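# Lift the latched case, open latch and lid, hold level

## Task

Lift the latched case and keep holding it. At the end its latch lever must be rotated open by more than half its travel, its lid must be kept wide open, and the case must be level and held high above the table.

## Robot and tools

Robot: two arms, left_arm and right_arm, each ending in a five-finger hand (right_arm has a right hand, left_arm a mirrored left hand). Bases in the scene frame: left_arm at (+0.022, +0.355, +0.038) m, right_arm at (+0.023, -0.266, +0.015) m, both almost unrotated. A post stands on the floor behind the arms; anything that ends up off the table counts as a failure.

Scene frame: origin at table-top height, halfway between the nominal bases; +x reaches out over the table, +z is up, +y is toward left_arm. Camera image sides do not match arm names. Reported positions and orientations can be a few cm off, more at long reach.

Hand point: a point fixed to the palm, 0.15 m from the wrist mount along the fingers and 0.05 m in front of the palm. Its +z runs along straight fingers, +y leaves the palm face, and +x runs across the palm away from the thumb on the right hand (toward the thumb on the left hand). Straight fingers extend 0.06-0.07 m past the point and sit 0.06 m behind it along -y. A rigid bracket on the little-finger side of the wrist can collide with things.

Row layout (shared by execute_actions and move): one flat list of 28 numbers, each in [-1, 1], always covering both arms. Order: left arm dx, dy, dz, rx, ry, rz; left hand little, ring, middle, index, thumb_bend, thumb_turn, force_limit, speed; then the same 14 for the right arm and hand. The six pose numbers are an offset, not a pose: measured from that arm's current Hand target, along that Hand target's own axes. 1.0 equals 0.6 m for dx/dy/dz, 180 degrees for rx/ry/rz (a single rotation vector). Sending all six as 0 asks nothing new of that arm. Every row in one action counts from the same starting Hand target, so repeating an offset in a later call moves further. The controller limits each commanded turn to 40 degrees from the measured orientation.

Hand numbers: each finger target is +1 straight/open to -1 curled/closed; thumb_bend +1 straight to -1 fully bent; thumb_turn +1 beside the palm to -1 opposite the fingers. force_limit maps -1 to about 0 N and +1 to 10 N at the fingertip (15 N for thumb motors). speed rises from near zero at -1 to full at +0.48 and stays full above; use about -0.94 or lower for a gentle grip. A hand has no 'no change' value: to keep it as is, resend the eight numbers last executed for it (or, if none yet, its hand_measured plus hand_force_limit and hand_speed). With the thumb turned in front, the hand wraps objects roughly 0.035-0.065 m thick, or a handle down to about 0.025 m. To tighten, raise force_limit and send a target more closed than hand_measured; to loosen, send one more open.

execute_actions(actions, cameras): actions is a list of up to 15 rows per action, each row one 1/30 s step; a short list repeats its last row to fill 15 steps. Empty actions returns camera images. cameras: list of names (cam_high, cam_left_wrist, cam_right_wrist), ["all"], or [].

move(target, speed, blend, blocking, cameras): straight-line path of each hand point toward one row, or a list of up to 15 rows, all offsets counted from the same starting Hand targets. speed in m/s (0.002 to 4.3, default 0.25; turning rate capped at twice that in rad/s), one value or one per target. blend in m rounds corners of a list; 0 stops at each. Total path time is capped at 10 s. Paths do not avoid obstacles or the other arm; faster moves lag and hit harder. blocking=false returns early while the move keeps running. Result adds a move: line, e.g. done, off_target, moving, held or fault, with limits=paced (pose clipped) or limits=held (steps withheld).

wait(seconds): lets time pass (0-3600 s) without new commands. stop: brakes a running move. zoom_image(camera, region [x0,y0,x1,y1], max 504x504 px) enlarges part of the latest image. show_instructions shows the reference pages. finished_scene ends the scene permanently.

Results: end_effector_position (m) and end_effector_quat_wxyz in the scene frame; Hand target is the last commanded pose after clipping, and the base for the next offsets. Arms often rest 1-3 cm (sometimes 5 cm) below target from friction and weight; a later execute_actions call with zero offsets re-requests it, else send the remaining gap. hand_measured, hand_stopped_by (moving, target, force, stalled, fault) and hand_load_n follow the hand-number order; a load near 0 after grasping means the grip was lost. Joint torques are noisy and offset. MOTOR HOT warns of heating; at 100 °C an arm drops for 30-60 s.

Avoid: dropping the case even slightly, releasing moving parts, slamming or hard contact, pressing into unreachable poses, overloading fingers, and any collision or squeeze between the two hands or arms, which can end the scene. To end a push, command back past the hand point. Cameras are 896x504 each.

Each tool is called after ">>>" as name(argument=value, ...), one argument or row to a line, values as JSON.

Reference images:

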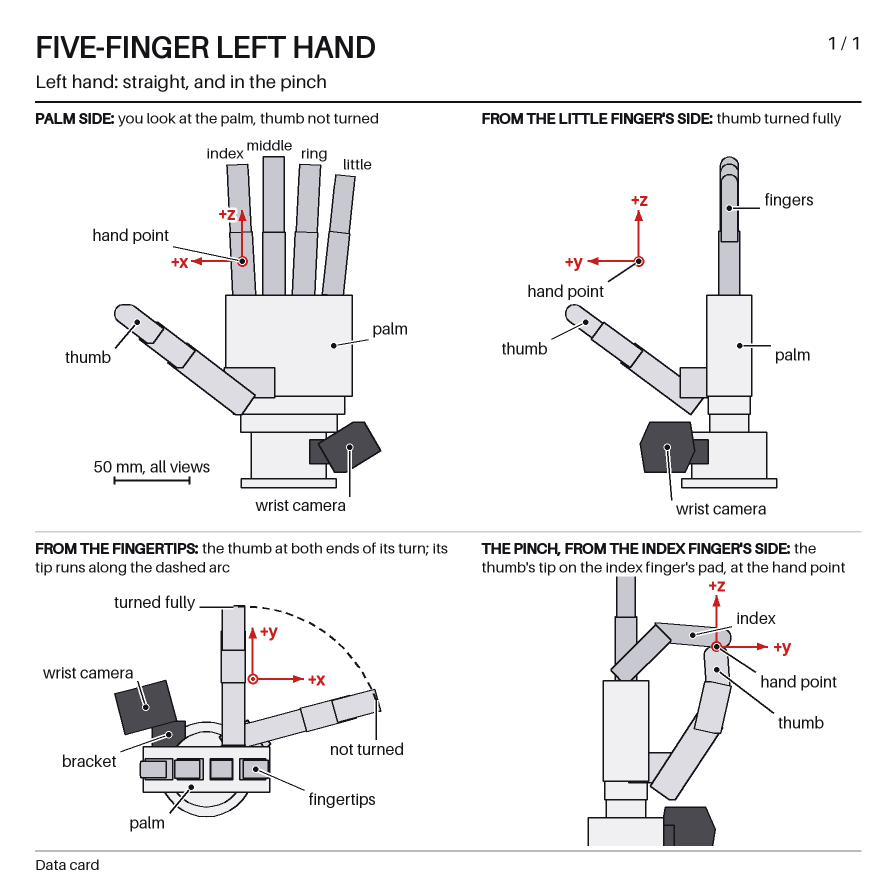

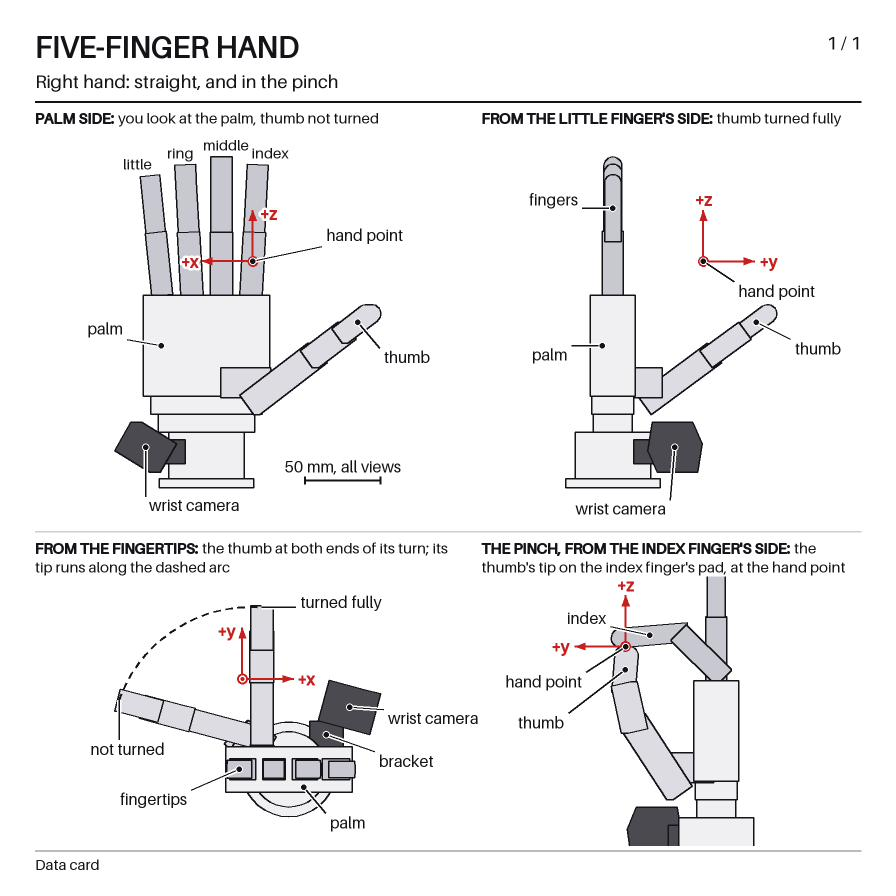

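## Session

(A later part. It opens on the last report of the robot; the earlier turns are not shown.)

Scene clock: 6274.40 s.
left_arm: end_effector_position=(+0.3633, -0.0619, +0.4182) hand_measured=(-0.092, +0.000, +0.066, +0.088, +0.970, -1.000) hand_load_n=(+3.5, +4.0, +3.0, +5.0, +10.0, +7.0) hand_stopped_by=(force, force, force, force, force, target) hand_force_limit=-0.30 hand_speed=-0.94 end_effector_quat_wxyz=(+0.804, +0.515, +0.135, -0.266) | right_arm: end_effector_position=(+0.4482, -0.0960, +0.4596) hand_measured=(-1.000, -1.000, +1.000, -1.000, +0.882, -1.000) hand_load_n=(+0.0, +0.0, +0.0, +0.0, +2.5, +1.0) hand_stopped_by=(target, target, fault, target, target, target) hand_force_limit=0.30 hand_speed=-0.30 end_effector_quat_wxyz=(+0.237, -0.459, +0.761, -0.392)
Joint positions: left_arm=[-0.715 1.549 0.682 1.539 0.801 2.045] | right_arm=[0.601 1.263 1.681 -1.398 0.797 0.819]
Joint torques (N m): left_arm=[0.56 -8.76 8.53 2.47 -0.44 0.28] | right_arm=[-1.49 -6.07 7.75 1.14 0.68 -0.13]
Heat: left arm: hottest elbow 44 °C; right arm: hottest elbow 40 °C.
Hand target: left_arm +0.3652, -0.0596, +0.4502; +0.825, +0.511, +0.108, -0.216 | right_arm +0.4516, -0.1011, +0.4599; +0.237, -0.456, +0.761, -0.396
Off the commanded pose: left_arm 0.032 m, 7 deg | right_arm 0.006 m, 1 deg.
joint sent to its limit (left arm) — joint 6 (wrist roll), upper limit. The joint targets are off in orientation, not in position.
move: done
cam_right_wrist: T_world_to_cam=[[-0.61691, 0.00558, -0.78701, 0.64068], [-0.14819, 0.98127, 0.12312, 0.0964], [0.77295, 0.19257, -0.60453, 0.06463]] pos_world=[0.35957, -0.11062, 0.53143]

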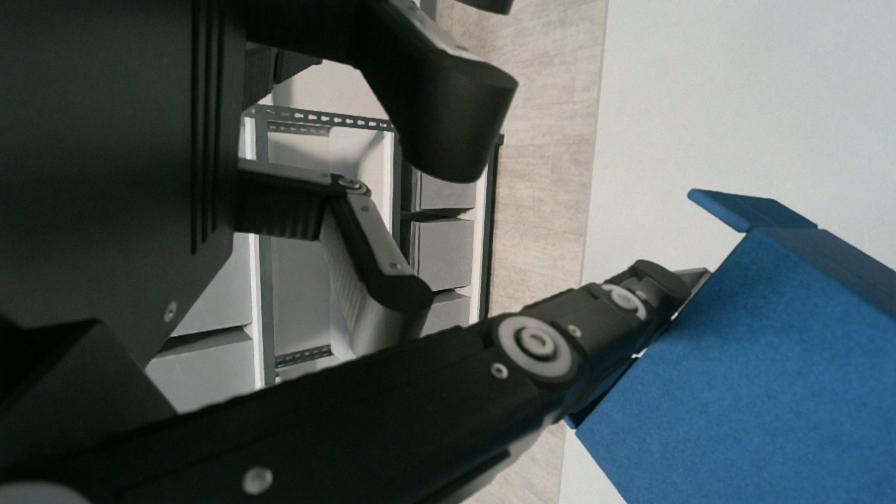

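>>> move(
  target=[0,0,0,0,0,0,-0.4,-0.47,-0.32,-0.47,0.6,-1,-0.3,-0.94,0.0002,0.0082,0.0057,0,0,0,-1,-1,1,-1,0.88,-1,0.3,-0.3],
  speed=0.03,
  cameras=["cam_right_wrist"],
)

>>> zoom_image(
  camera="cam_right_wrist",
  region=[600, 130, 856, 400],
)

Scene clock: 6293.67 s.
left_arm: end_effector_position=(+0.3638, -0.0625, +0.4165) hand_measured=(-0.092, +0.000, +0.066, +0.088, +0.970, -1.000) hand_load_n=(+3.5, +4.0, +3.5, +5.0, +10.0, +6.5) hand_stopped_by=(force, force, force, force, force, target) hand_force_limit=-0.30 hand_speed=-0.94 end_effector_quat_wxyz=(+0.803, +0.515, +0.137, -0.267) | right_arm: end_effector_position=(+0.4482, -0.0963, +0.4568) hand_measured=(-1.000, -1.000, +1.000, -1.000, +0.880, -1.000) hand_load_n=(+0.0, +0.0, +0.0, +0.0, +1.0, +0.5) hand_stopped_by=(target, target, fault, target, target, target) hand_force_limit=0.30 hand_speed=-0.30 end_effector_quat_wxyz=(+0.241, -0.457, +0.761, -0.392)
Joint positions: left_arm=[-0.715 1.552 0.682 1.539 0.802 2.043] | right_arm=[0.601 1.254 1.663 -1.38 0.798 0.819]
Joint torques (N m): left_arm=[0.38 -9.11 8.59 2.45 -0.47 0.31] | right_arm=[-1.38 -5.89 7.42 1.1 0.62 -0.13]
Heat: left arm: hottest elbow 44 °C; right arm: hottest elbow 39 °C.
Hand target: left_arm +0.3652, -0.0595, +0.4503; +0.825, +0.511, +0.108, -0.216 | right_arm +0.4513, -0.1013, +0.4539; +0.237, -0.456, +0.761, -0.396
Off the commanded pose: left_arm 0.034 m, 7 deg | right_arm 0.007 m, 1 deg.
joint sent to its limit (left arm) — joint 6 (wrist roll), upper limit. The joint targets are off in orientation, not in position.
move: done
cam_right_wrist: T_world_to_cam=[[-0.61138, 0.00859, -0.79129, 0.63823], [-0.14825, 0.98099, 0.12519, 0.09615], [0.77732, 0.19385, -0.59849, 0.0584]] pos_world=[0.35907, -0.11112, 0.52794]

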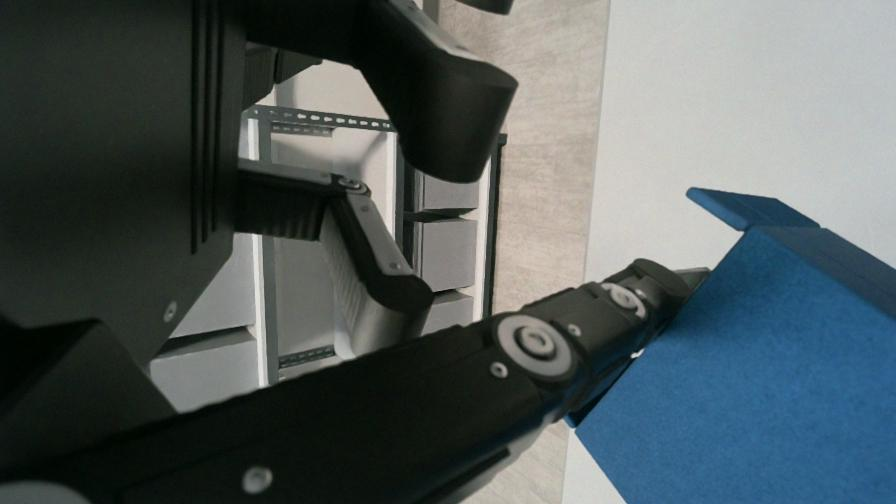

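Scaled by 1.867 from the camera's image (finer frame: 1280x720).

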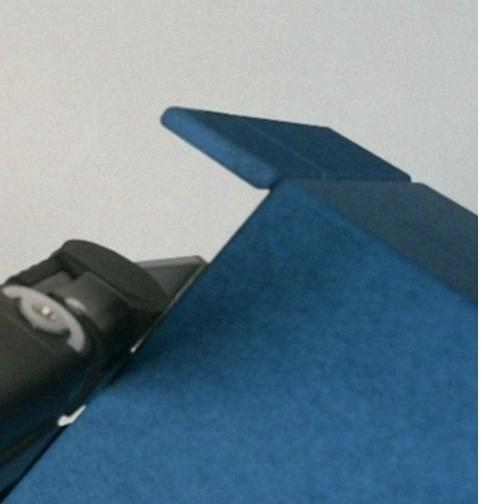

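>>> move(
  target=[0,0,0,0,0,0,-0.4,-0.47,-0.32,-0.47,0.6,-1,-0.3,-0.94,0,0,0,0,0,0,-1,-1,1,-1,0.82,-1,0.6,-0.3],
  speed=0.03,
  cameras=["cam_right_wrist"],
)

>>> zoom_image(
  camera="cam_right_wrist",
  region=[600, 130, 856, 400],
)

Scene clock: 6309.23 s.
left_arm: end_effector_position=(+0.3649, -0.0625, +0.4155) hand_measured=(-0.092, +0.000, +0.066, +0.088, +0.970, -1.000) hand_load_n=(+3.0, +4.0, +3.0, +5.0, +10.0, +7.5) hand_stopped_by=(force, force, force, force, force, target) hand_force_limit=-0.30 hand_speed=-0.94 end_effector_quat_wxyz=(+0.802, +0.515, +0.140, -0.269) | right_arm: end_effector_position=(+0.4476, -0.0957, +0.4553) hand_measured=(-1.000, -1.000, +1.000, -1.000, +0.822, -1.000) hand_load_n=(+0.0, +0.0, +0.0, +0.0, +3.0, +2.0) hand_stopped_by=(target, target, fault, target, target, target) hand_force_limit=0.60 hand_speed=-0.30 end_effector_quat_wxyz=(+0.240, -0.458, +0.761, -0.390)
Joint positions: left_arm=[-0.714 1.553 0.682 1.539 0.801 2.038] | right_arm=[0.601 1.254 1.66 -1.38 0.794 0.819]
Joint torques (N m): left_arm=[0.38 -9.05 8.51 2.43 -0.43 0.36] | right_arm=[-1.38 -5.89 7.65 1.14 0.8 -0.13]
Heat: left arm: hottest elbow 44 °C; right arm: hottest elbow 39 °C.
Hand target: left_arm +0.3653, -0.0595, +0.4503; +0.825, +0.511, +0.108, -0.216 | right_arm +0.4514, -0.1012, +0.4539; +0.237, -0.456, +0.761, -0.396
Off the commanded pose: left_arm 0.035 m, 8 deg | right_arm 0.007 m, 1 deg.
joint sent to its limit (left arm) — joint 6 (wrist roll), upper limit. The joint targets are off in orientation, not in position.
move: done
cam_right_wrist: T_world_to_cam=[[-0.61454, 0.00852, -0.78884, 0.63699], [-0.15024, 0.98038, 0.12763, 0.09534], [0.77445, 0.19695, -0.6012, 0.06058]] pos_world=[0.35887, -0.11082, 0.52673]

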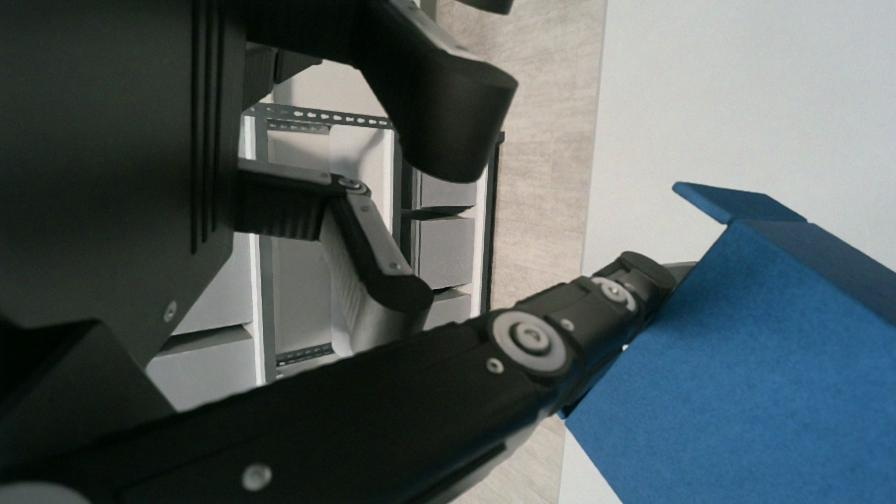

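Scaled by 1.867 from the camera's image (finer frame: 1280x720).

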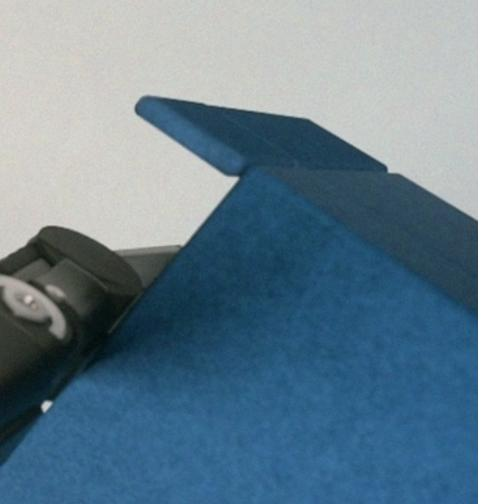

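>>> move(
  target=[0,0,0,0,0,0,-0.4,-0.47,-0.32,-0.47,0.6,-1,-0.3,-0.94,0,0,0,0,0,0,-1,-1,1,-1,0.74,-1,0.6,-0.3],
  speed=0.03,
  cameras=["cam_right_wrist"],
)

>>> zoom_image(
  camera="cam_right_wrist",
  region=[570, 130, 826, 400],
)

Scene clock: 6321.23 s.
left_arm: end_effector_position=(+0.3660, -0.0623, +0.4149) hand_measured=(-0.092, +0.000, +0.066, +0.088, +0.970, -1.000) hand_load_n=(+3.0, +4.0, +3.0, +5.0, +10.0, +7.5) hand_stopped_by=(force, force, force, force, force, target) hand_force_limit=-0.30 hand_speed=-0.94 end_effector_quat_wxyz=(+0.802, +0.514, +0.142, -0.271) | right_arm: end_effector_position=(+0.4475, -0.0956, +0.4554) hand_measured=(-1.000, -1.000, +1.000, -1.000, +0.742, -1.000) hand_load_n=(+0.0, +0.0, +0.0, +0.0, +2.5, +1.0) hand_stopped_by=(target, target, fault, target, target, target) hand_force_limit=0.60 hand_speed=-0.30 end_effector_quat_wxyz=(+0.240, -0.458, +0.762, -0.390)
Joint positions: left_arm=[-0.713 1.554 0.682 1.539 0.798 2.032] | right_arm=[0.601 1.253 1.66 -1.38 0.793 0.819]
Joint torques (N m): left_arm=[0.32 -9.41 8.49 2.59 -0.33 0.44] | right_arm=[-1.32 -5.89 7.68 1.11 0.83 -0.13]
Heat: left arm: hottest elbow 44 °C; right arm: hottest elbow 39 °C.
Hand target: left_arm +0.3652, -0.0595, +0.4504; +0.825, +0.511, +0.108, -0.216 | right_arm +0.4514, -0.1013, +0.4540; +0.237, -0.456, +0.761, -0.396
Off the commanded pose: left_arm 0.035 m, 8 deg | right_arm 0.007 m, 1 deg.
joint sent to its limit (left arm) — joint 6 (wrist roll), upper limit. The joint targets are off in orientation, not in position.
move: done
cam_right_wrist: T_world_to_cam=[[-0.61458, 0.00883, -0.7888, 0.63698], [-0.15068, 0.98021, 0.12836, 0.09505], [0.77433, 0.19774, -0.60109, 0.06086]] pos_world=[0.35867, -0.11082, 0.52683]

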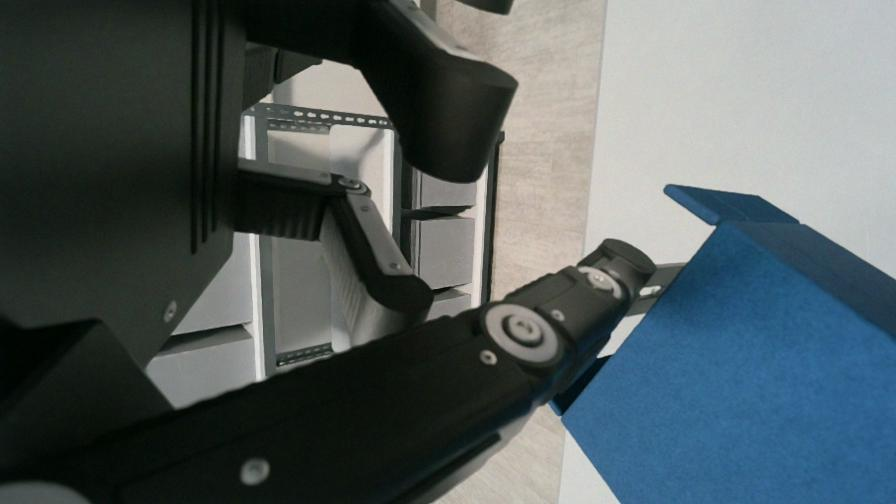

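Scaled by 1.867 from the camera's image (finer frame: 1280x720).

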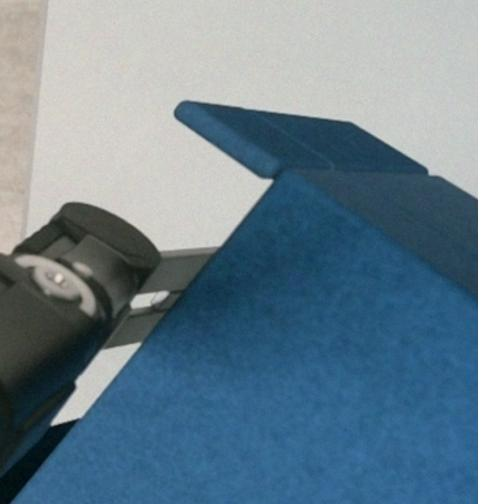

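>>> zoom_image(
  camera="cam_right_wrist",
  region=[600, 220, 740, 360],
)

Scaled by 3.600 from the camera's image (finer frame: 1280x720).

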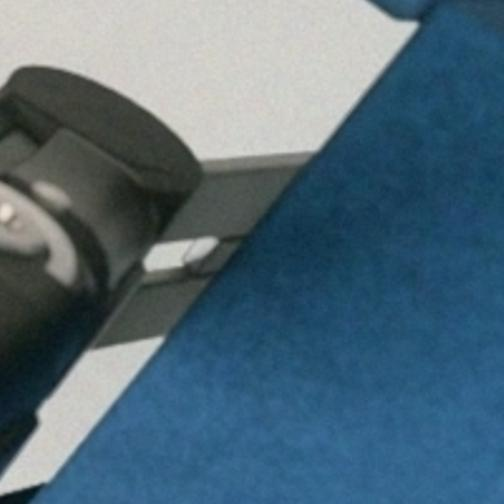

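>>> wait(
  seconds=0.1,
  cameras=["cam_high", "cam_left_wrist"],
)

>>> zoom_image(
  camera="cam_high",
  region=[360, 60, 460, 160],
)

Scene clock: 6342.00 s.
left_arm: end_effector_position=(+0.3660, -0.0623, +0.4149) hand_measured=(-0.092, +0.000, +0.066, +0.088, +0.970, -1.000) hand_load_n=(+3.0, +4.0, +3.0, +5.0, +10.0, +7.0) hand_stopped_by=(force, force, force, force, force, target) hand_force_limit=-0.30 hand_speed=-0.94 end_effector_quat_wxyz=(+0.802, +0.514, +0.142, -0.271) | right_arm: end_effector_position=(+0.4475, -0.0956, +0.4554) hand_measured=(-1.000, -1.000, +1.000, -1.000, +0.742, -1.000) hand_load_n=(+0.0, +0.0, +0.0, +0.5, +2.0, +1.0) hand_stopped_by=(target, target, fault, target, target, target) hand_force_limit=0.60 hand_speed=-0.30 end_effector_quat_wxyz=(+0.240, -0.458, +0.762, -0.390)
Joint positions: left_arm=[-0.713 1.554 0.682 1.539 0.798 2.032] | right_arm=[0.601 1.253 1.66 -1.38 0.793 0.819]
Joint torques (N m): left_arm=[0.26 -9.11 8.58 2.56 -0.3 0.45] | right_arm=[-1.38 -5.83 7.68 1.11 0.84 -0.14]
Heat: left arm: hottest elbow 44 °C; right arm: hottest elbow 39 °C.
Hand target: left_arm +0.3652, -0.0595, +0.4504; +0.825, +0.511, +0.108, -0.216 | right_arm +0.4514, -0.1013, +0.4540; +0.237, -0.456, +0.761, -0.396
Off the commanded pose: left_arm 0.035 m, 8 deg | right_arm 0.007 m, 1 deg.
wait: 0.10 s; at rest from the start
cam_left_wrist: T_world_to_cam=[[-0.40735, -0.36991, -0.835, 0.46438], [0.79248, 0.31126, -0.5245, -0.05617], [0.45392, -0.87538, 0.16635, -0.1769]] pos_world=[0.31398, 0.0344, 0.38773]

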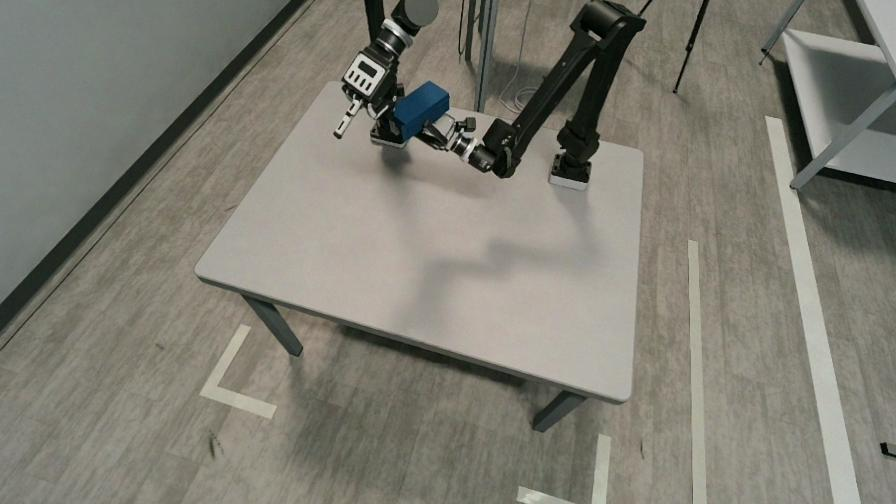

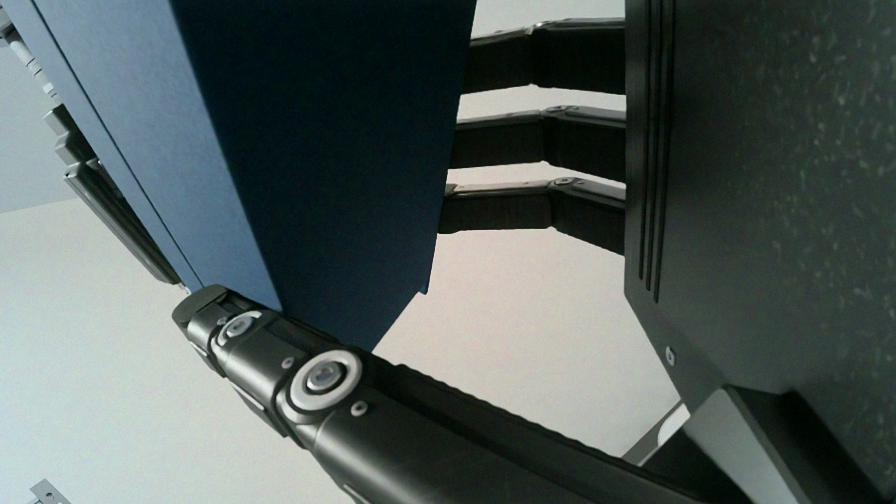

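Scaled by 5.040 from the camera's image (finer frame: 1280x720).

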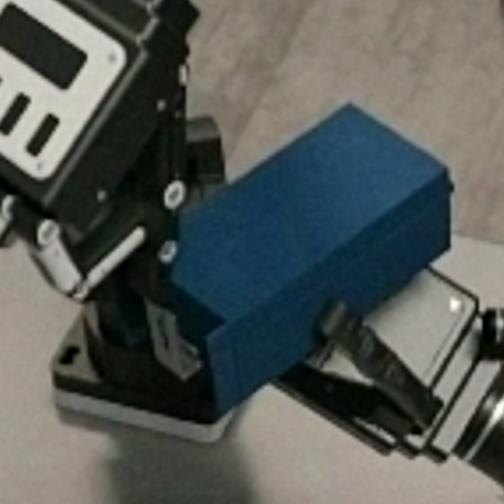

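>>> zoom_image(
  camera="cam_high",
  region=[380, 100, 420, 150],
)

Scaled by 10.080 from the camera's image (finer frame: 1280x720).

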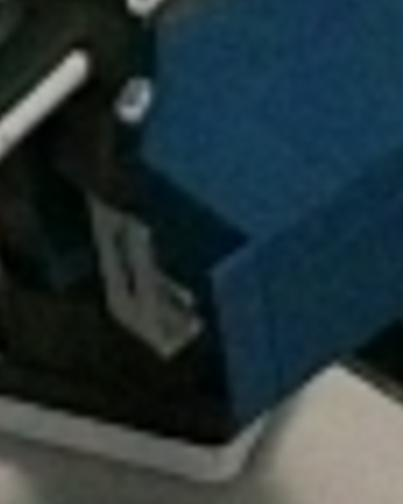

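>>> move(
  target=[0,0,0,0,0,0,-0.4,-0.47,-0.32,-0.47,0.6,-1,-0.3,-0.94,0,0,0,0,0,0,-1,-1,1,-1,0.93,-1,0.6,-0.3],
  speed=0.03,
  cameras=["cam_right_wrist"],
)

>>> zoom_image(
  camera="cam_right_wrist",
  region=[570, 130, 826, 400],
)

Scene clock: 6362.97 s.
left_arm: end_effector_position=(+0.3650, -0.0626, +0.4149) hand_measured=(-0.092, +0.000, +0.066, +0.088, +0.970, -1.000) hand_load_n=(+3.5, +4.0, +3.0, +5.0, +10.0, +6.5) hand_stopped_by=(force, force, force, force, force, target) hand_force_limit=-0.30 hand_speed=-0.94 end_effector_quat_wxyz=(+0.801, +0.515, +0.140, -0.270) | right_arm: end_effector_position=(+0.4486, -0.0978, +0.4558) hand_measured=(-1.000, -1.000, +1.000, -1.000, +0.930, -1.000) hand_load_n=(+0.0, +0.0, +0.0, +0.0, -0.5, +0.0) hand_stopped_by=(target, target, fault, target, target, target) hand_force_limit=0.60 hand_speed=-0.30 end_effector_quat_wxyz=(+0.239, -0.456, +0.761, -0.394)
Joint positions: left_arm=[-0.713 1.554 0.682 1.539 0.803 2.036] | right_arm=[0.599 1.253 1.659 -1.379 0.802 0.819]
Joint torques (N m): left_arm=[0.21 -9.23 8.5 2.47 -0.55 0.38] | right_arm=[-1.26 -5.89 7.64 1.1 0.45 -0.13]
Heat: left arm: hottest elbow 44 °C; right arm: hottest elbow 39 °C.
Hand target: left_arm +0.3652, -0.0595, +0.4504; +0.825, +0.511, +0.108, -0.216 | right_arm +0.4514, -0.1012, +0.4539; +0.238, -0.456, +0.761, -0.396
Off the commanded pose: left_arm 0.036 m, 8 deg | right_arm 0.005 m, 0 deg.
joint sent to its limit (left arm) — joint 6 (wrist roll), upper limit. The joint targets are off in orientation, not in position.
move: done
cam_right_wrist: T_world_to_cam=[[-0.61087, 0.00859, -0.79168, 0.63765], [-0.14453, 0.98193, 0.12217, 0.09756], [0.77843, 0.18905, -0.59859, 0.05686]] pos_world=[0.35937, -0.11202, 0.52694]

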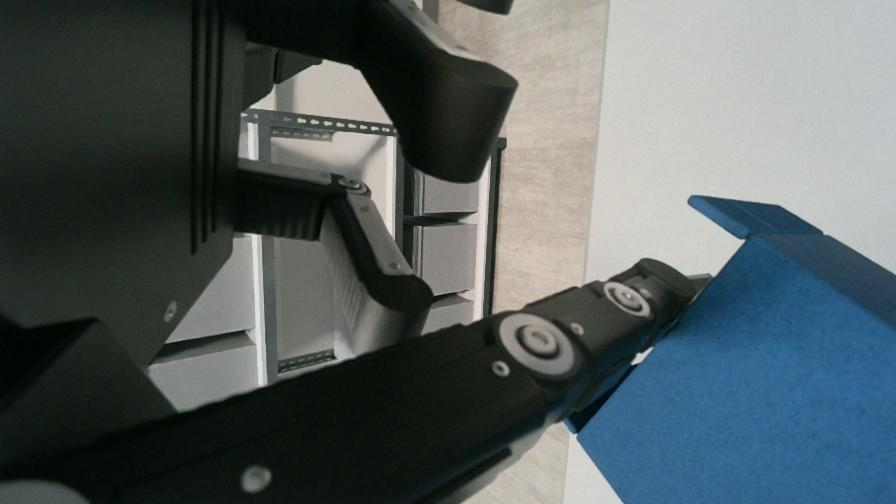

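Scaled by 1.867 from the camera's image (finer frame: 1280x720).

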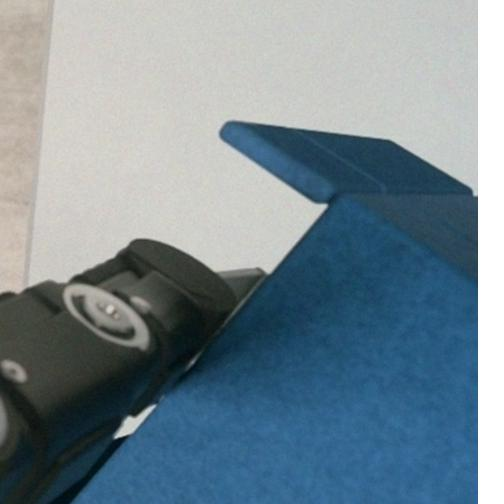

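>>> move(
  target=[0,0,0,0,0,0,-0.4,-0.47,-0.32,-0.47,0.6,-1,-0.3,-0.94,0,-0.0328,-0.023,0,0,0,-1,-1,1,-1,0.93,-0.955,0.6,-0.3],
  speed=0.04,
  cameras=["cam_right_wrist"],
)

>>> zoom_image(
  camera="cam_right_wrist",
  region=[600, 130, 856, 400],
)

Scene clock: 6379.93 s.
left_arm: end_effector_position=(+0.3645, -0.0621, +0.4159) hand_measured=(-0.092, +0.000, +0.066, +0.088, +0.970, -1.000) hand_load_n=(+3.5, +4.0, +3.0, +5.0, +10.0, +6.5) hand_stopped_by=(force, force, force, force, force, target) hand_force_limit=-0.30 hand_speed=-0.94 end_effector_quat_wxyz=(+0.803, +0.516, +0.136, -0.265) | right_arm: end_effector_position=(+0.4475, -0.0989, +0.4643) hand_measured=(-1.000, -1.000, +1.000, -1.000, +0.930, -0.954) hand_load_n=(+0.0, +0.0, -0.5, +0.0, +0.0, +0.0) hand_stopped_by=(target, target, fault, target, target, target) hand_force_limit=0.60 hand_speed=-0.30 end_effector_quat_wxyz=(+0.234, -0.459, +0.761, -0.395)
Joint positions: left_arm=[-0.713 1.554 0.682 1.541 0.802 2.049] | right_arm=[0.598 1.267 1.7 -1.417 0.802 0.817]
Joint torques (N m): left_arm=[0.56 -9.23 8.5 2.4 -0.51 0.27] | right_arm=[-1.26 -5.3 11.63 0.24 0.47 -0.13]
Heat: left arm: hottest elbow 44 °C; right arm: hottest elbow 39 °C.
Hand target: left_arm +0.3652, -0.0596, +0.4503; +0.825, +0.511, +0.108, -0.216 | right_arm +0.4514, -0.1012, +0.4780; +0.238, -0.456, +0.761, -0.396
Off the commanded pose: left_arm 0.035 m, 7 deg | right_arm 0.014 m, 1 deg.
joint sent to its limit (left arm) — joint 6 (wrist roll), upper limit. The joint targets are off in orientation, not in position.
move: off_target (right_arm)
cam_right_wrist: T_world_to_cam=[[-0.61893, 0.00217, -0.78544, 0.64375], [-0.14361, 0.98283, 0.11588, 0.09998], [0.77221, 0.18452, -0.60799, 0.0697]] pos_world=[0.35898, -0.11252, 0.53642]

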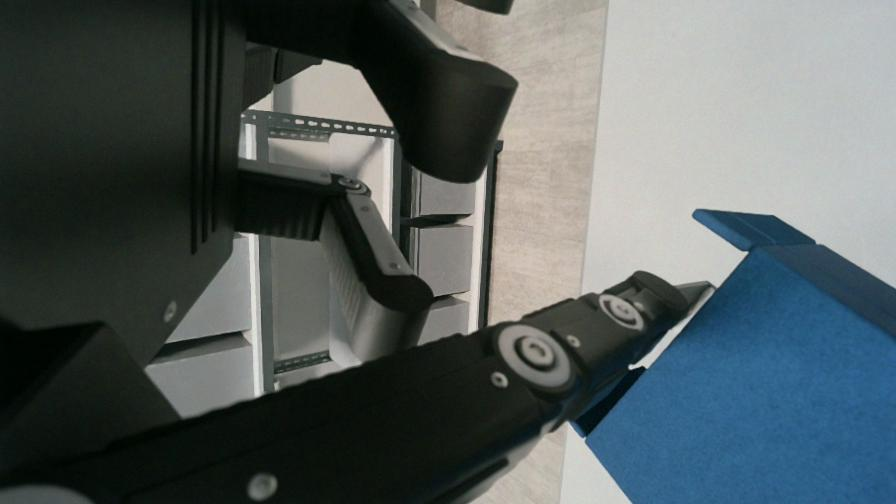

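Scaled by 1.867 from the camera's image (finer frame: 1280x720).

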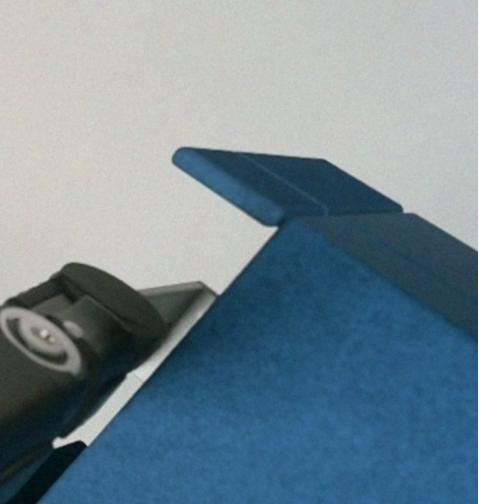

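>>> move(
  target=[0,0,0,0,0,0,-0.4,-0.47,-0.32,-0.47,0.6,-1,-0.3,-0.94,0,0,0,0,0,0,-1,-1,1,-1,0.885,-0.89,0.6,-0.3],
  speed=0.04,
  cameras=["cam_right_wrist"],
)

>>> zoom_image(
  camera="cam_right_wrist",
  region=[600, 130, 856, 400],
)

Scene clock: 6390.53 s.
left_arm: end_effector_position=(+0.3645, -0.0621, +0.4159) hand_measured=(-0.092, +0.000, +0.066, +0.088, +0.970, -1.000) hand_load_n=(+3.5, +4.0, +2.5, +5.0, +10.0, +6.5) hand_stopped_by=(force, force, force, force, force, target) hand_force_limit=-0.30 hand_speed=-0.94 end_effector_quat_wxyz=(+0.803, +0.516, +0.136, -0.265) | right_arm: end_effector_position=(+0.4476, -0.0988, +0.4641) hand_measured=(-1.000, -1.000, +1.000, -1.000, +0.886, -0.890) hand_load_n=(+0.0, +0.0, +0.0, +0.0, +0.0, +0.0) hand_stopped_by=(target, target, fault, target, target, target) hand_force_limit=0.60 hand_speed=-0.30 end_effector_quat_wxyz=(+0.234, -0.459, +0.761, -0.395)
Joint positions: left_arm=[-0.713 1.554 0.682 1.541 0.802 2.049] | right_arm=[0.598 1.268 1.7 -1.417 0.802 0.817]
Joint torques (N m): left_arm=[0.21 -9.29 8.53 2.35 -0.48 0.24] | right_arm=[-1.08 -5.07 11.6 0.2 0.47 -0.12]
Heat: left arm: hottest elbow 44 °C; right arm: hottest elbow 40 °C.
Hand target: left_arm +0.3652, -0.0596, +0.4503; +0.825, +0.511, +0.108, -0.217 | right_arm +0.4514, -0.1011, +0.4779; +0.238, -0.456, +0.761, -0.396
Off the commanded pose: left_arm 0.035 m, 7 deg | right_arm 0.015 m, 1 deg.
joint sent to its limit (left arm) — joint 6 (wrist roll), upper limit. The joint targets are off in orientation, not in position.
move: done
cam_right_wrist: T_world_to_cam=[[-0.61919, 0.00201, -0.78524, 0.6437], [-0.14351, 0.98286, 0.11568, 0.10008], [0.77201, 0.18432, -0.6083, 0.06977]] pos_world=[0.35908, -0.11252, 0.53632]

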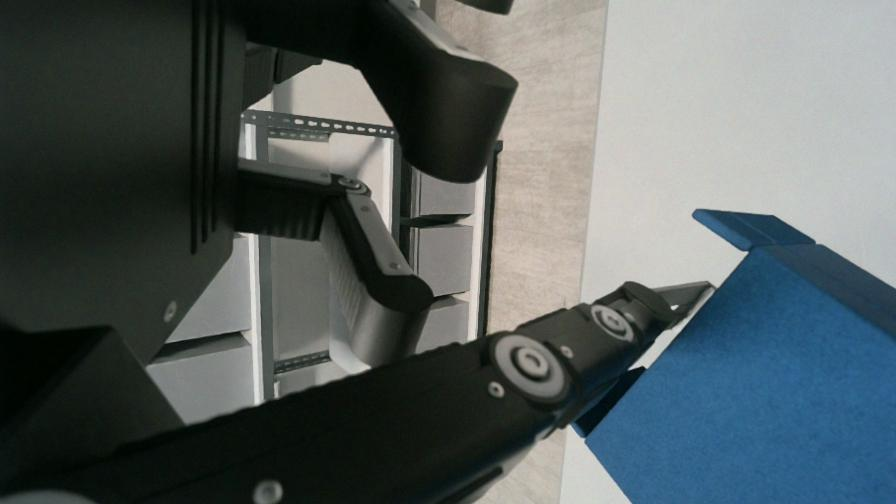

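Scaled by 1.867 from the camera's image (finer frame: 1280x720).

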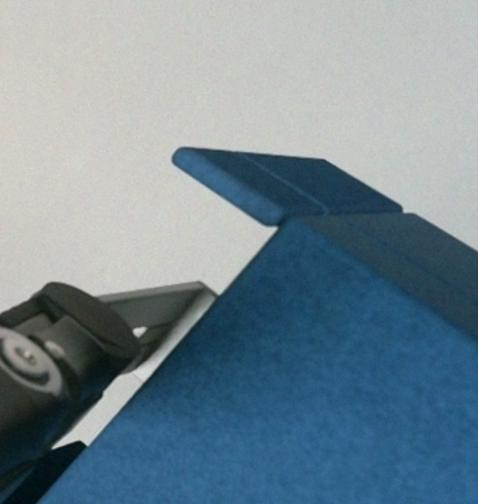

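>>> move(
  target=[
    [0,0,0,0,0,0,-0.4,-0.47,-0.32,-0.47,0.6,-1,-0.3,-0.94,0,0,0,0,0,0,-1,-1,1,-1,0.86,-0.885,0.6,-0.3],
    [0,0,0,0,0,0,-0.4,-0.47,-0.32,-0.47,0.6,-1,-0.3,-0.94,0.0003,0.0219,0.0153,0,0,0,-1,-1,1,-1,0.86,-0.885,0.6,-0.3],
  ],
  speed=0.04,
  cameras=["cam_right_wrist"],
)

>>> zoom_image(
  camera="cam_right_wrist",
  region=[600, 130, 856, 400],
)

Scene clock: 6397.27 s.
left_arm: end_effector_position=(+0.3645, -0.0621, +0.4159) hand_measured=(-0.092, +0.000, +0.066, +0.088, +0.970, -1.000) hand_load_n=(+3.5, +4.0, +3.0, +4.5, +10.0, +6.5) hand_stopped_by=(force, force, force, force, force, target) hand_force_limit=-0.30 hand_speed=-0.94 end_effector_quat_wxyz=(+0.803, +0.516, +0.136, -0.265) | right_arm: end_effector_position=(+0.4487, -0.0981, +0.4598) hand_measured=(-1.000, -1.000, +1.000, -1.000, +0.860, -0.884) hand_load_n=(+0.0, +0.0, +0.0, +0.0, +0.0, +0.0) hand_stopped_by=(target, target, fault, target, target, target) hand_force_limit=0.60 hand_speed=-0.30 end_effector_quat_wxyz=(+0.234, -0.459, +0.761, -0.395)
Joint positions: left_arm=[-0.713 1.554 0.682 1.541 0.802 2.049] | right_arm=[0.598 1.266 1.686 -1.405 0.802 0.817]
Joint torques (N m): left_arm=[0.62 -9.29 8.64 2.47 -0.5 0.25] | right_arm=[-1.26 -6.36 7.82 1.2 0.46 -0.11]
Heat: left arm: hottest elbow 44 °C; right arm: hottest elbow 41 °C.
Hand target: left_arm +0.3652, -0.0596, +0.4503; +0.825, +0.511, +0.108, -0.217 | right_arm +0.4513, -0.1014, +0.4621; +0.238, -0.456, +0.761, -0.396
Off the commanded pose: left_arm 0.035 m, 7 deg | right_arm 0.005 m, 1 deg.
joint sent to its limit (left arm) — joint 6 (wrist roll), upper limit. The joint targets are off in orientation, not in position.
move: done
cam_right_wrist: T_world_to_cam=[[-0.61919, 0.00201, -0.78524, 0.64101], [-0.14351, 0.98286, 0.11568, 0.09995], [0.77201, 0.18432, -0.6083, 0.06616]] pos_world=[0.36018, -0.11172, 0.53202]

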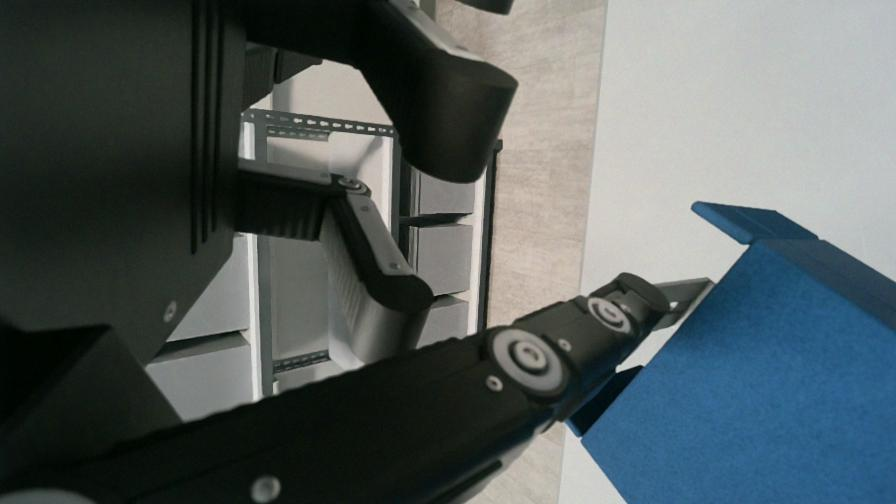

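Scaled by 1.867 from the camera's image (finer frame: 1280x720).

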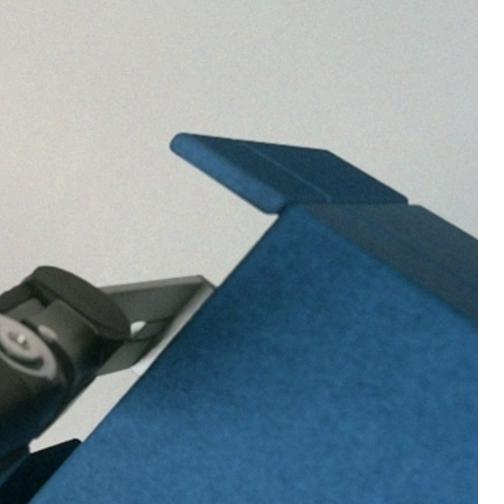

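>>> move(
  target=[
    [0,0,0,0,0,0,-0.4,-0.47,-0.32,-0.47,0.6,-1,-0.3,-0.94,0.0003,0.0082,0.0057,0,0,0,-1,-1,1,-1,0.86,-0.9,0.6,-0.3],
  ],
  speed=0.04,
  cameras=["cam_right_wrist"],
)

>>> zoom_image(
  camera="cam_right_wrist",
  region=[600, 130, 856, 400],
)

Scene clock: 6406.20 s.
left_arm: end_effector_position=(+0.3646, -0.0622, +0.4157) hand_measured=(-0.092, +0.000, +0.066, +0.088, +0.970, -1.000) hand_load_n=(+4.0, +4.0, +2.5, +5.0, +10.0, +6.5) hand_stopped_by=(force, force, force, force, force, target) hand_force_limit=-0.30 hand_speed=-0.94 end_effector_quat_wxyz=(+0.803, +0.516, +0.137, -0.266) | right_arm: end_effector_position=(+0.4480, -0.0985, +0.4582) hand_measured=(-1.000, -1.000, +1.000, -1.000, +0.860, -0.900) hand_load_n=(+0.0, +0.0, +0.0, +0.0, +0.0, -0.5) hand_stopped_by=(target, target, fault, target, target, target) hand_force_limit=0.60 hand_speed=-0.30 end_effector_quat_wxyz=(+0.238, -0.456, +0.761, -0.395)
Joint positions: left_arm=[-0.713 1.554 0.682 1.541 0.802 2.046] | right_arm=[0.598 1.255 1.668 -1.387 0.802 0.817]
Joint torques (N m): left_arm=[0.21 -9 8.59 2.44 -0.51 0.27] | right_arm=[-1.14 -5.95 7.53 1.14 0.42 -0.12]
Heat: left arm: hottest elbow 45 °C; right arm: hottest elbow 40 °C.
Hand target: left_arm +0.3652, -0.0596, +0.4503; +0.825, +0.511, +0.108, -0.216 | right_arm +0.4512, -0.1015, +0.4559; +0.237, -0.456, +0.761, -0.396
Off the commanded pose: left_arm 0.035 m, 7 deg | right_arm 0.005 m, 0 deg.
joint sent to its limit (left arm) — joint 6 (wrist roll), upper limit. The joint targets are off in orientation, not in position.
move: done
cam_right_wrist: T_world_to_cam=[[-0.61194, 0.00676, -0.79087, 0.63916], [-0.14469, 0.98213, 0.12035, 0.0988], [0.77756, 0.18807, -0.60003, 0.05988]] pos_world=[0.35887, -0.11262, 0.52953]

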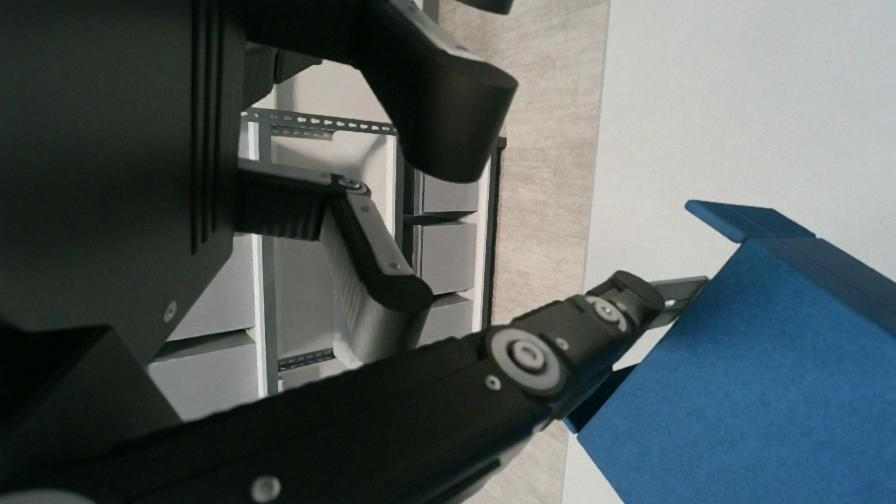

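Scaled by 1.867 from the camera's image (finer frame: 1280x720).

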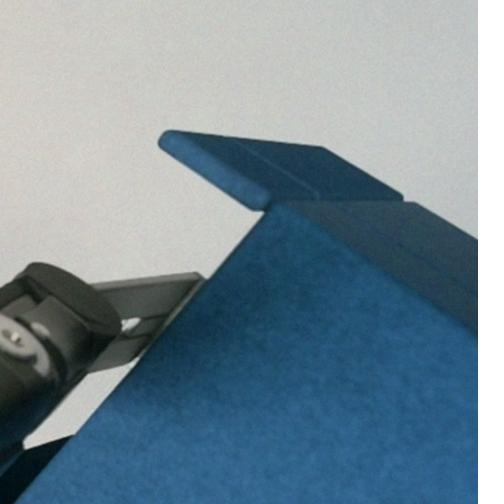

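>>> move(
  target=[
    [0,0,0,0,0,0,-0.4,-0.47,-0.32,-0.47,0.6,-1,-0.3,-0.94,0.0003,0.0096,0.0067,0,0,0,-1,-1,1,-1,0.86,-0.9,0.6,-0.3],
  ],
  speed=0.04,
  cameras=["cam_right_wrist"],
)

>>> zoom_image(
  camera="cam_right_wrist",
  region=[600, 130, 856, 400],
)

Scene clock: 6411.07 s.
left_arm: end_effector_position=(+0.3647, -0.0623, +0.4154) hand_measured=(-0.092, +0.000, +0.066, +0.088, +0.970, -1.000) hand_load_n=(+4.0, +4.0, +2.5, +5.5, +10.0, +6.5) hand_stopped_by=(force, force, force, force, force, target) hand_force_limit=-0.30 hand_speed=-0.94 end_effector_quat_wxyz=(+0.802, +0.516, +0.138, -0.268) | right_arm: end_effector_position=(+0.4483, -0.0983, +0.4540) hand_measured=(-1.000, -1.000, +1.000, -1.000, +0.860, -0.900) hand_load_n=(+0.0, +0.0, +0.0, +0.0, -0.5, +0.0) hand_stopped_by=(target, target, fault, target, target, target) hand_force_limit=0.60 hand_speed=-0.30 end_effector_quat_wxyz=(+0.242, -0.454, +0.761, -0.394)
Joint positions: left_arm=[-0.713 1.554 0.682 1.541 0.803 2.041] | right_arm=[0.598 1.246 1.645 -1.365 0.802 0.817]
Joint torques (N m): left_arm=[0.32 -9 8.5 2.44 -0.51 0.34] | right_arm=[-1.2 -5.66 7.28 1.09 0.43 -0.12]
Heat: left arm: hottest elbow 45 °C; right arm: hottest elbow 40 °C.
Hand target: left_arm +0.3651, -0.0596, +0.4503; +0.825, +0.511, +0.108, -0.217 | right_arm +0.4511, -0.1016, +0.4488; +0.237, -0.456, +0.761, -0.396
Off the commanded pose: left_arm 0.035 m, 7 deg | right_arm 0.007 m, 1 deg.
joint sent to its limit (left arm) — joint 6 (wrist roll), upper limit. The joint targets are off in orientation, not in position.
move: done
cam_right_wrist: T_world_to_cam=[[-0.60635, 0.01047, -0.79513, 0.63579], [-0.14552, 0.98157, 0.1239, 0.09786], [0.78177, 0.19083, -0.59365, 0.05243]] pos_world=[0.35876, -0.11273, 0.52454]

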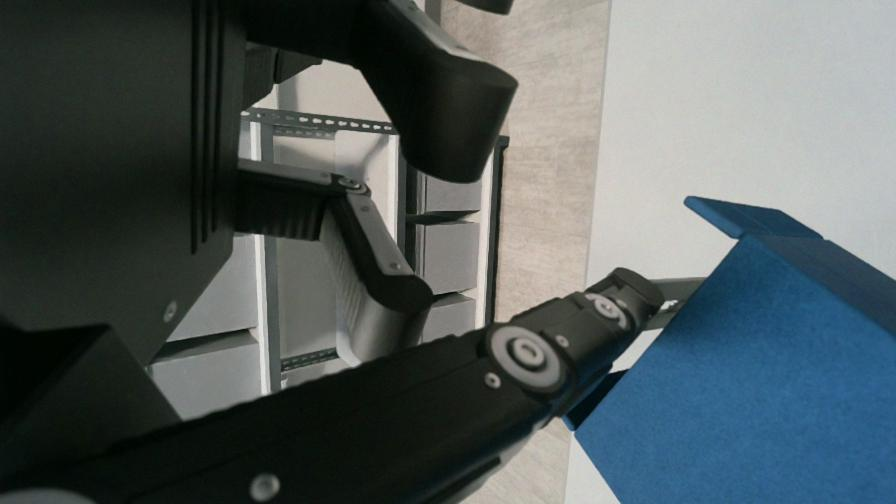

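Scaled by 1.867 from the camera's image (finer frame: 1280x720).

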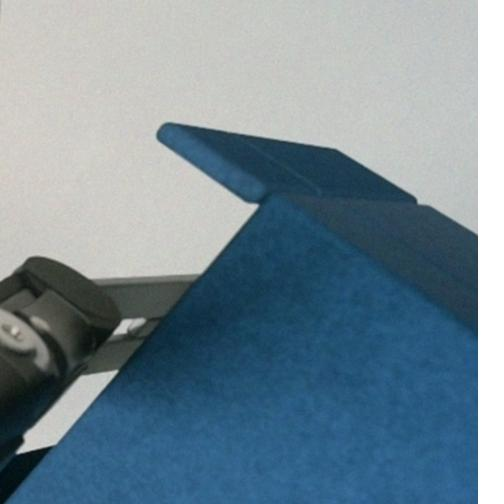

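>>> move(
  target=[
    [0,0,0,0,0,0,-0.4,-0.47,-0.32,-0.47,0.6,-1,-0.3,-0.94,0.0,0,0,0,0,0,-1,-1,1,-1,0.82,-0.9,0.6,-0.3],
  ],
  speed=0.04,
  cameras=["cam_right_wrist"],
)

>>> zoom_image(
  camera="cam_right_wrist",
  region=[600, 130, 856, 400],
)

Scene clock: 6426.63 s.
left_arm: end_effector_position=(+0.3647, -0.0623, +0.4154) hand_measured=(-0.092, +0.000, +0.066, +0.088, +0.970, -1.000) hand_load_n=(+4.0, +4.5, +3.0, +5.5, +10.0, +6.5) hand_stopped_by=(force, force, force, force, force, target) hand_force_limit=-0.30 hand_speed=-0.94 end_effector_quat_wxyz=(+0.802, +0.515, +0.138, -0.268) | right_arm: end_effector_position=(+0.4483, -0.0983, +0.4540) hand_measured=(-1.000, -1.000, +1.000, -1.000, +0.820, -0.900) hand_load_n=(+0.0, +0.0, +0.0, +0.0, +0.0, +0.0) hand_stopped_by=(target, target, fault, target, target, target) hand_force_limit=0.60 hand_speed=-0.30 end_effector_quat_wxyz=(+0.242, -0.454, +0.761, -0.394)
Joint positions: left_arm=[-0.713 1.554 0.682 1.541 0.803 2.04] | right_arm=[0.598 1.246 1.645 -1.365 0.802 0.817]
Joint torques (N m): left_arm=[0.38 -8.88 8.49 2.32 -0.49 0.34] | right_arm=[-1.26 -5.71 7.34 1.07 0.43 -0.12]
Heat: left arm: hottest elbow 45 °C; right arm: hottest elbow 40 °C.
Hand target: left_arm +0.3651, -0.0596, +0.4503; +0.825, +0.511, +0.108, -0.217 | right_arm +0.4511, -0.1016, +0.4488; +0.237, -0.456, +0.761, -0.396
Off the commanded pose: left_arm 0.035 m, 7 deg | right_arm 0.007 m, 1 deg.
joint sent to its limit (left arm) — joint 6 (wrist roll), upper limit. The joint targets are off in orientation, not in position.
move: done
cam_right_wrist: T_world_to_cam=[[-0.60635, 0.01047, -0.79513, 0.63579], [-0.14552, 0.98157, 0.1239, 0.09786], [0.78177, 0.19083, -0.59365, 0.05243]] pos_world=[0.35876, -0.11273, 0.52454]

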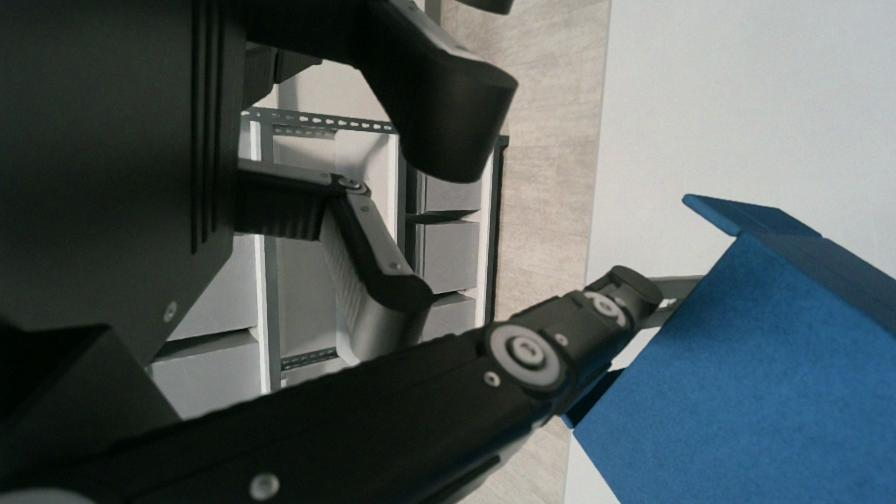

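Scaled by 1.867 from the camera's image (finer frame: 1280x720).

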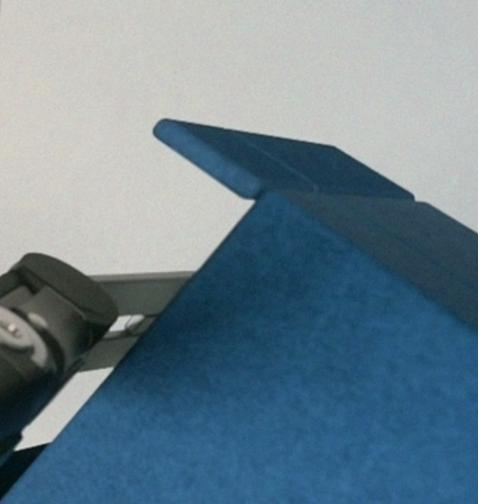

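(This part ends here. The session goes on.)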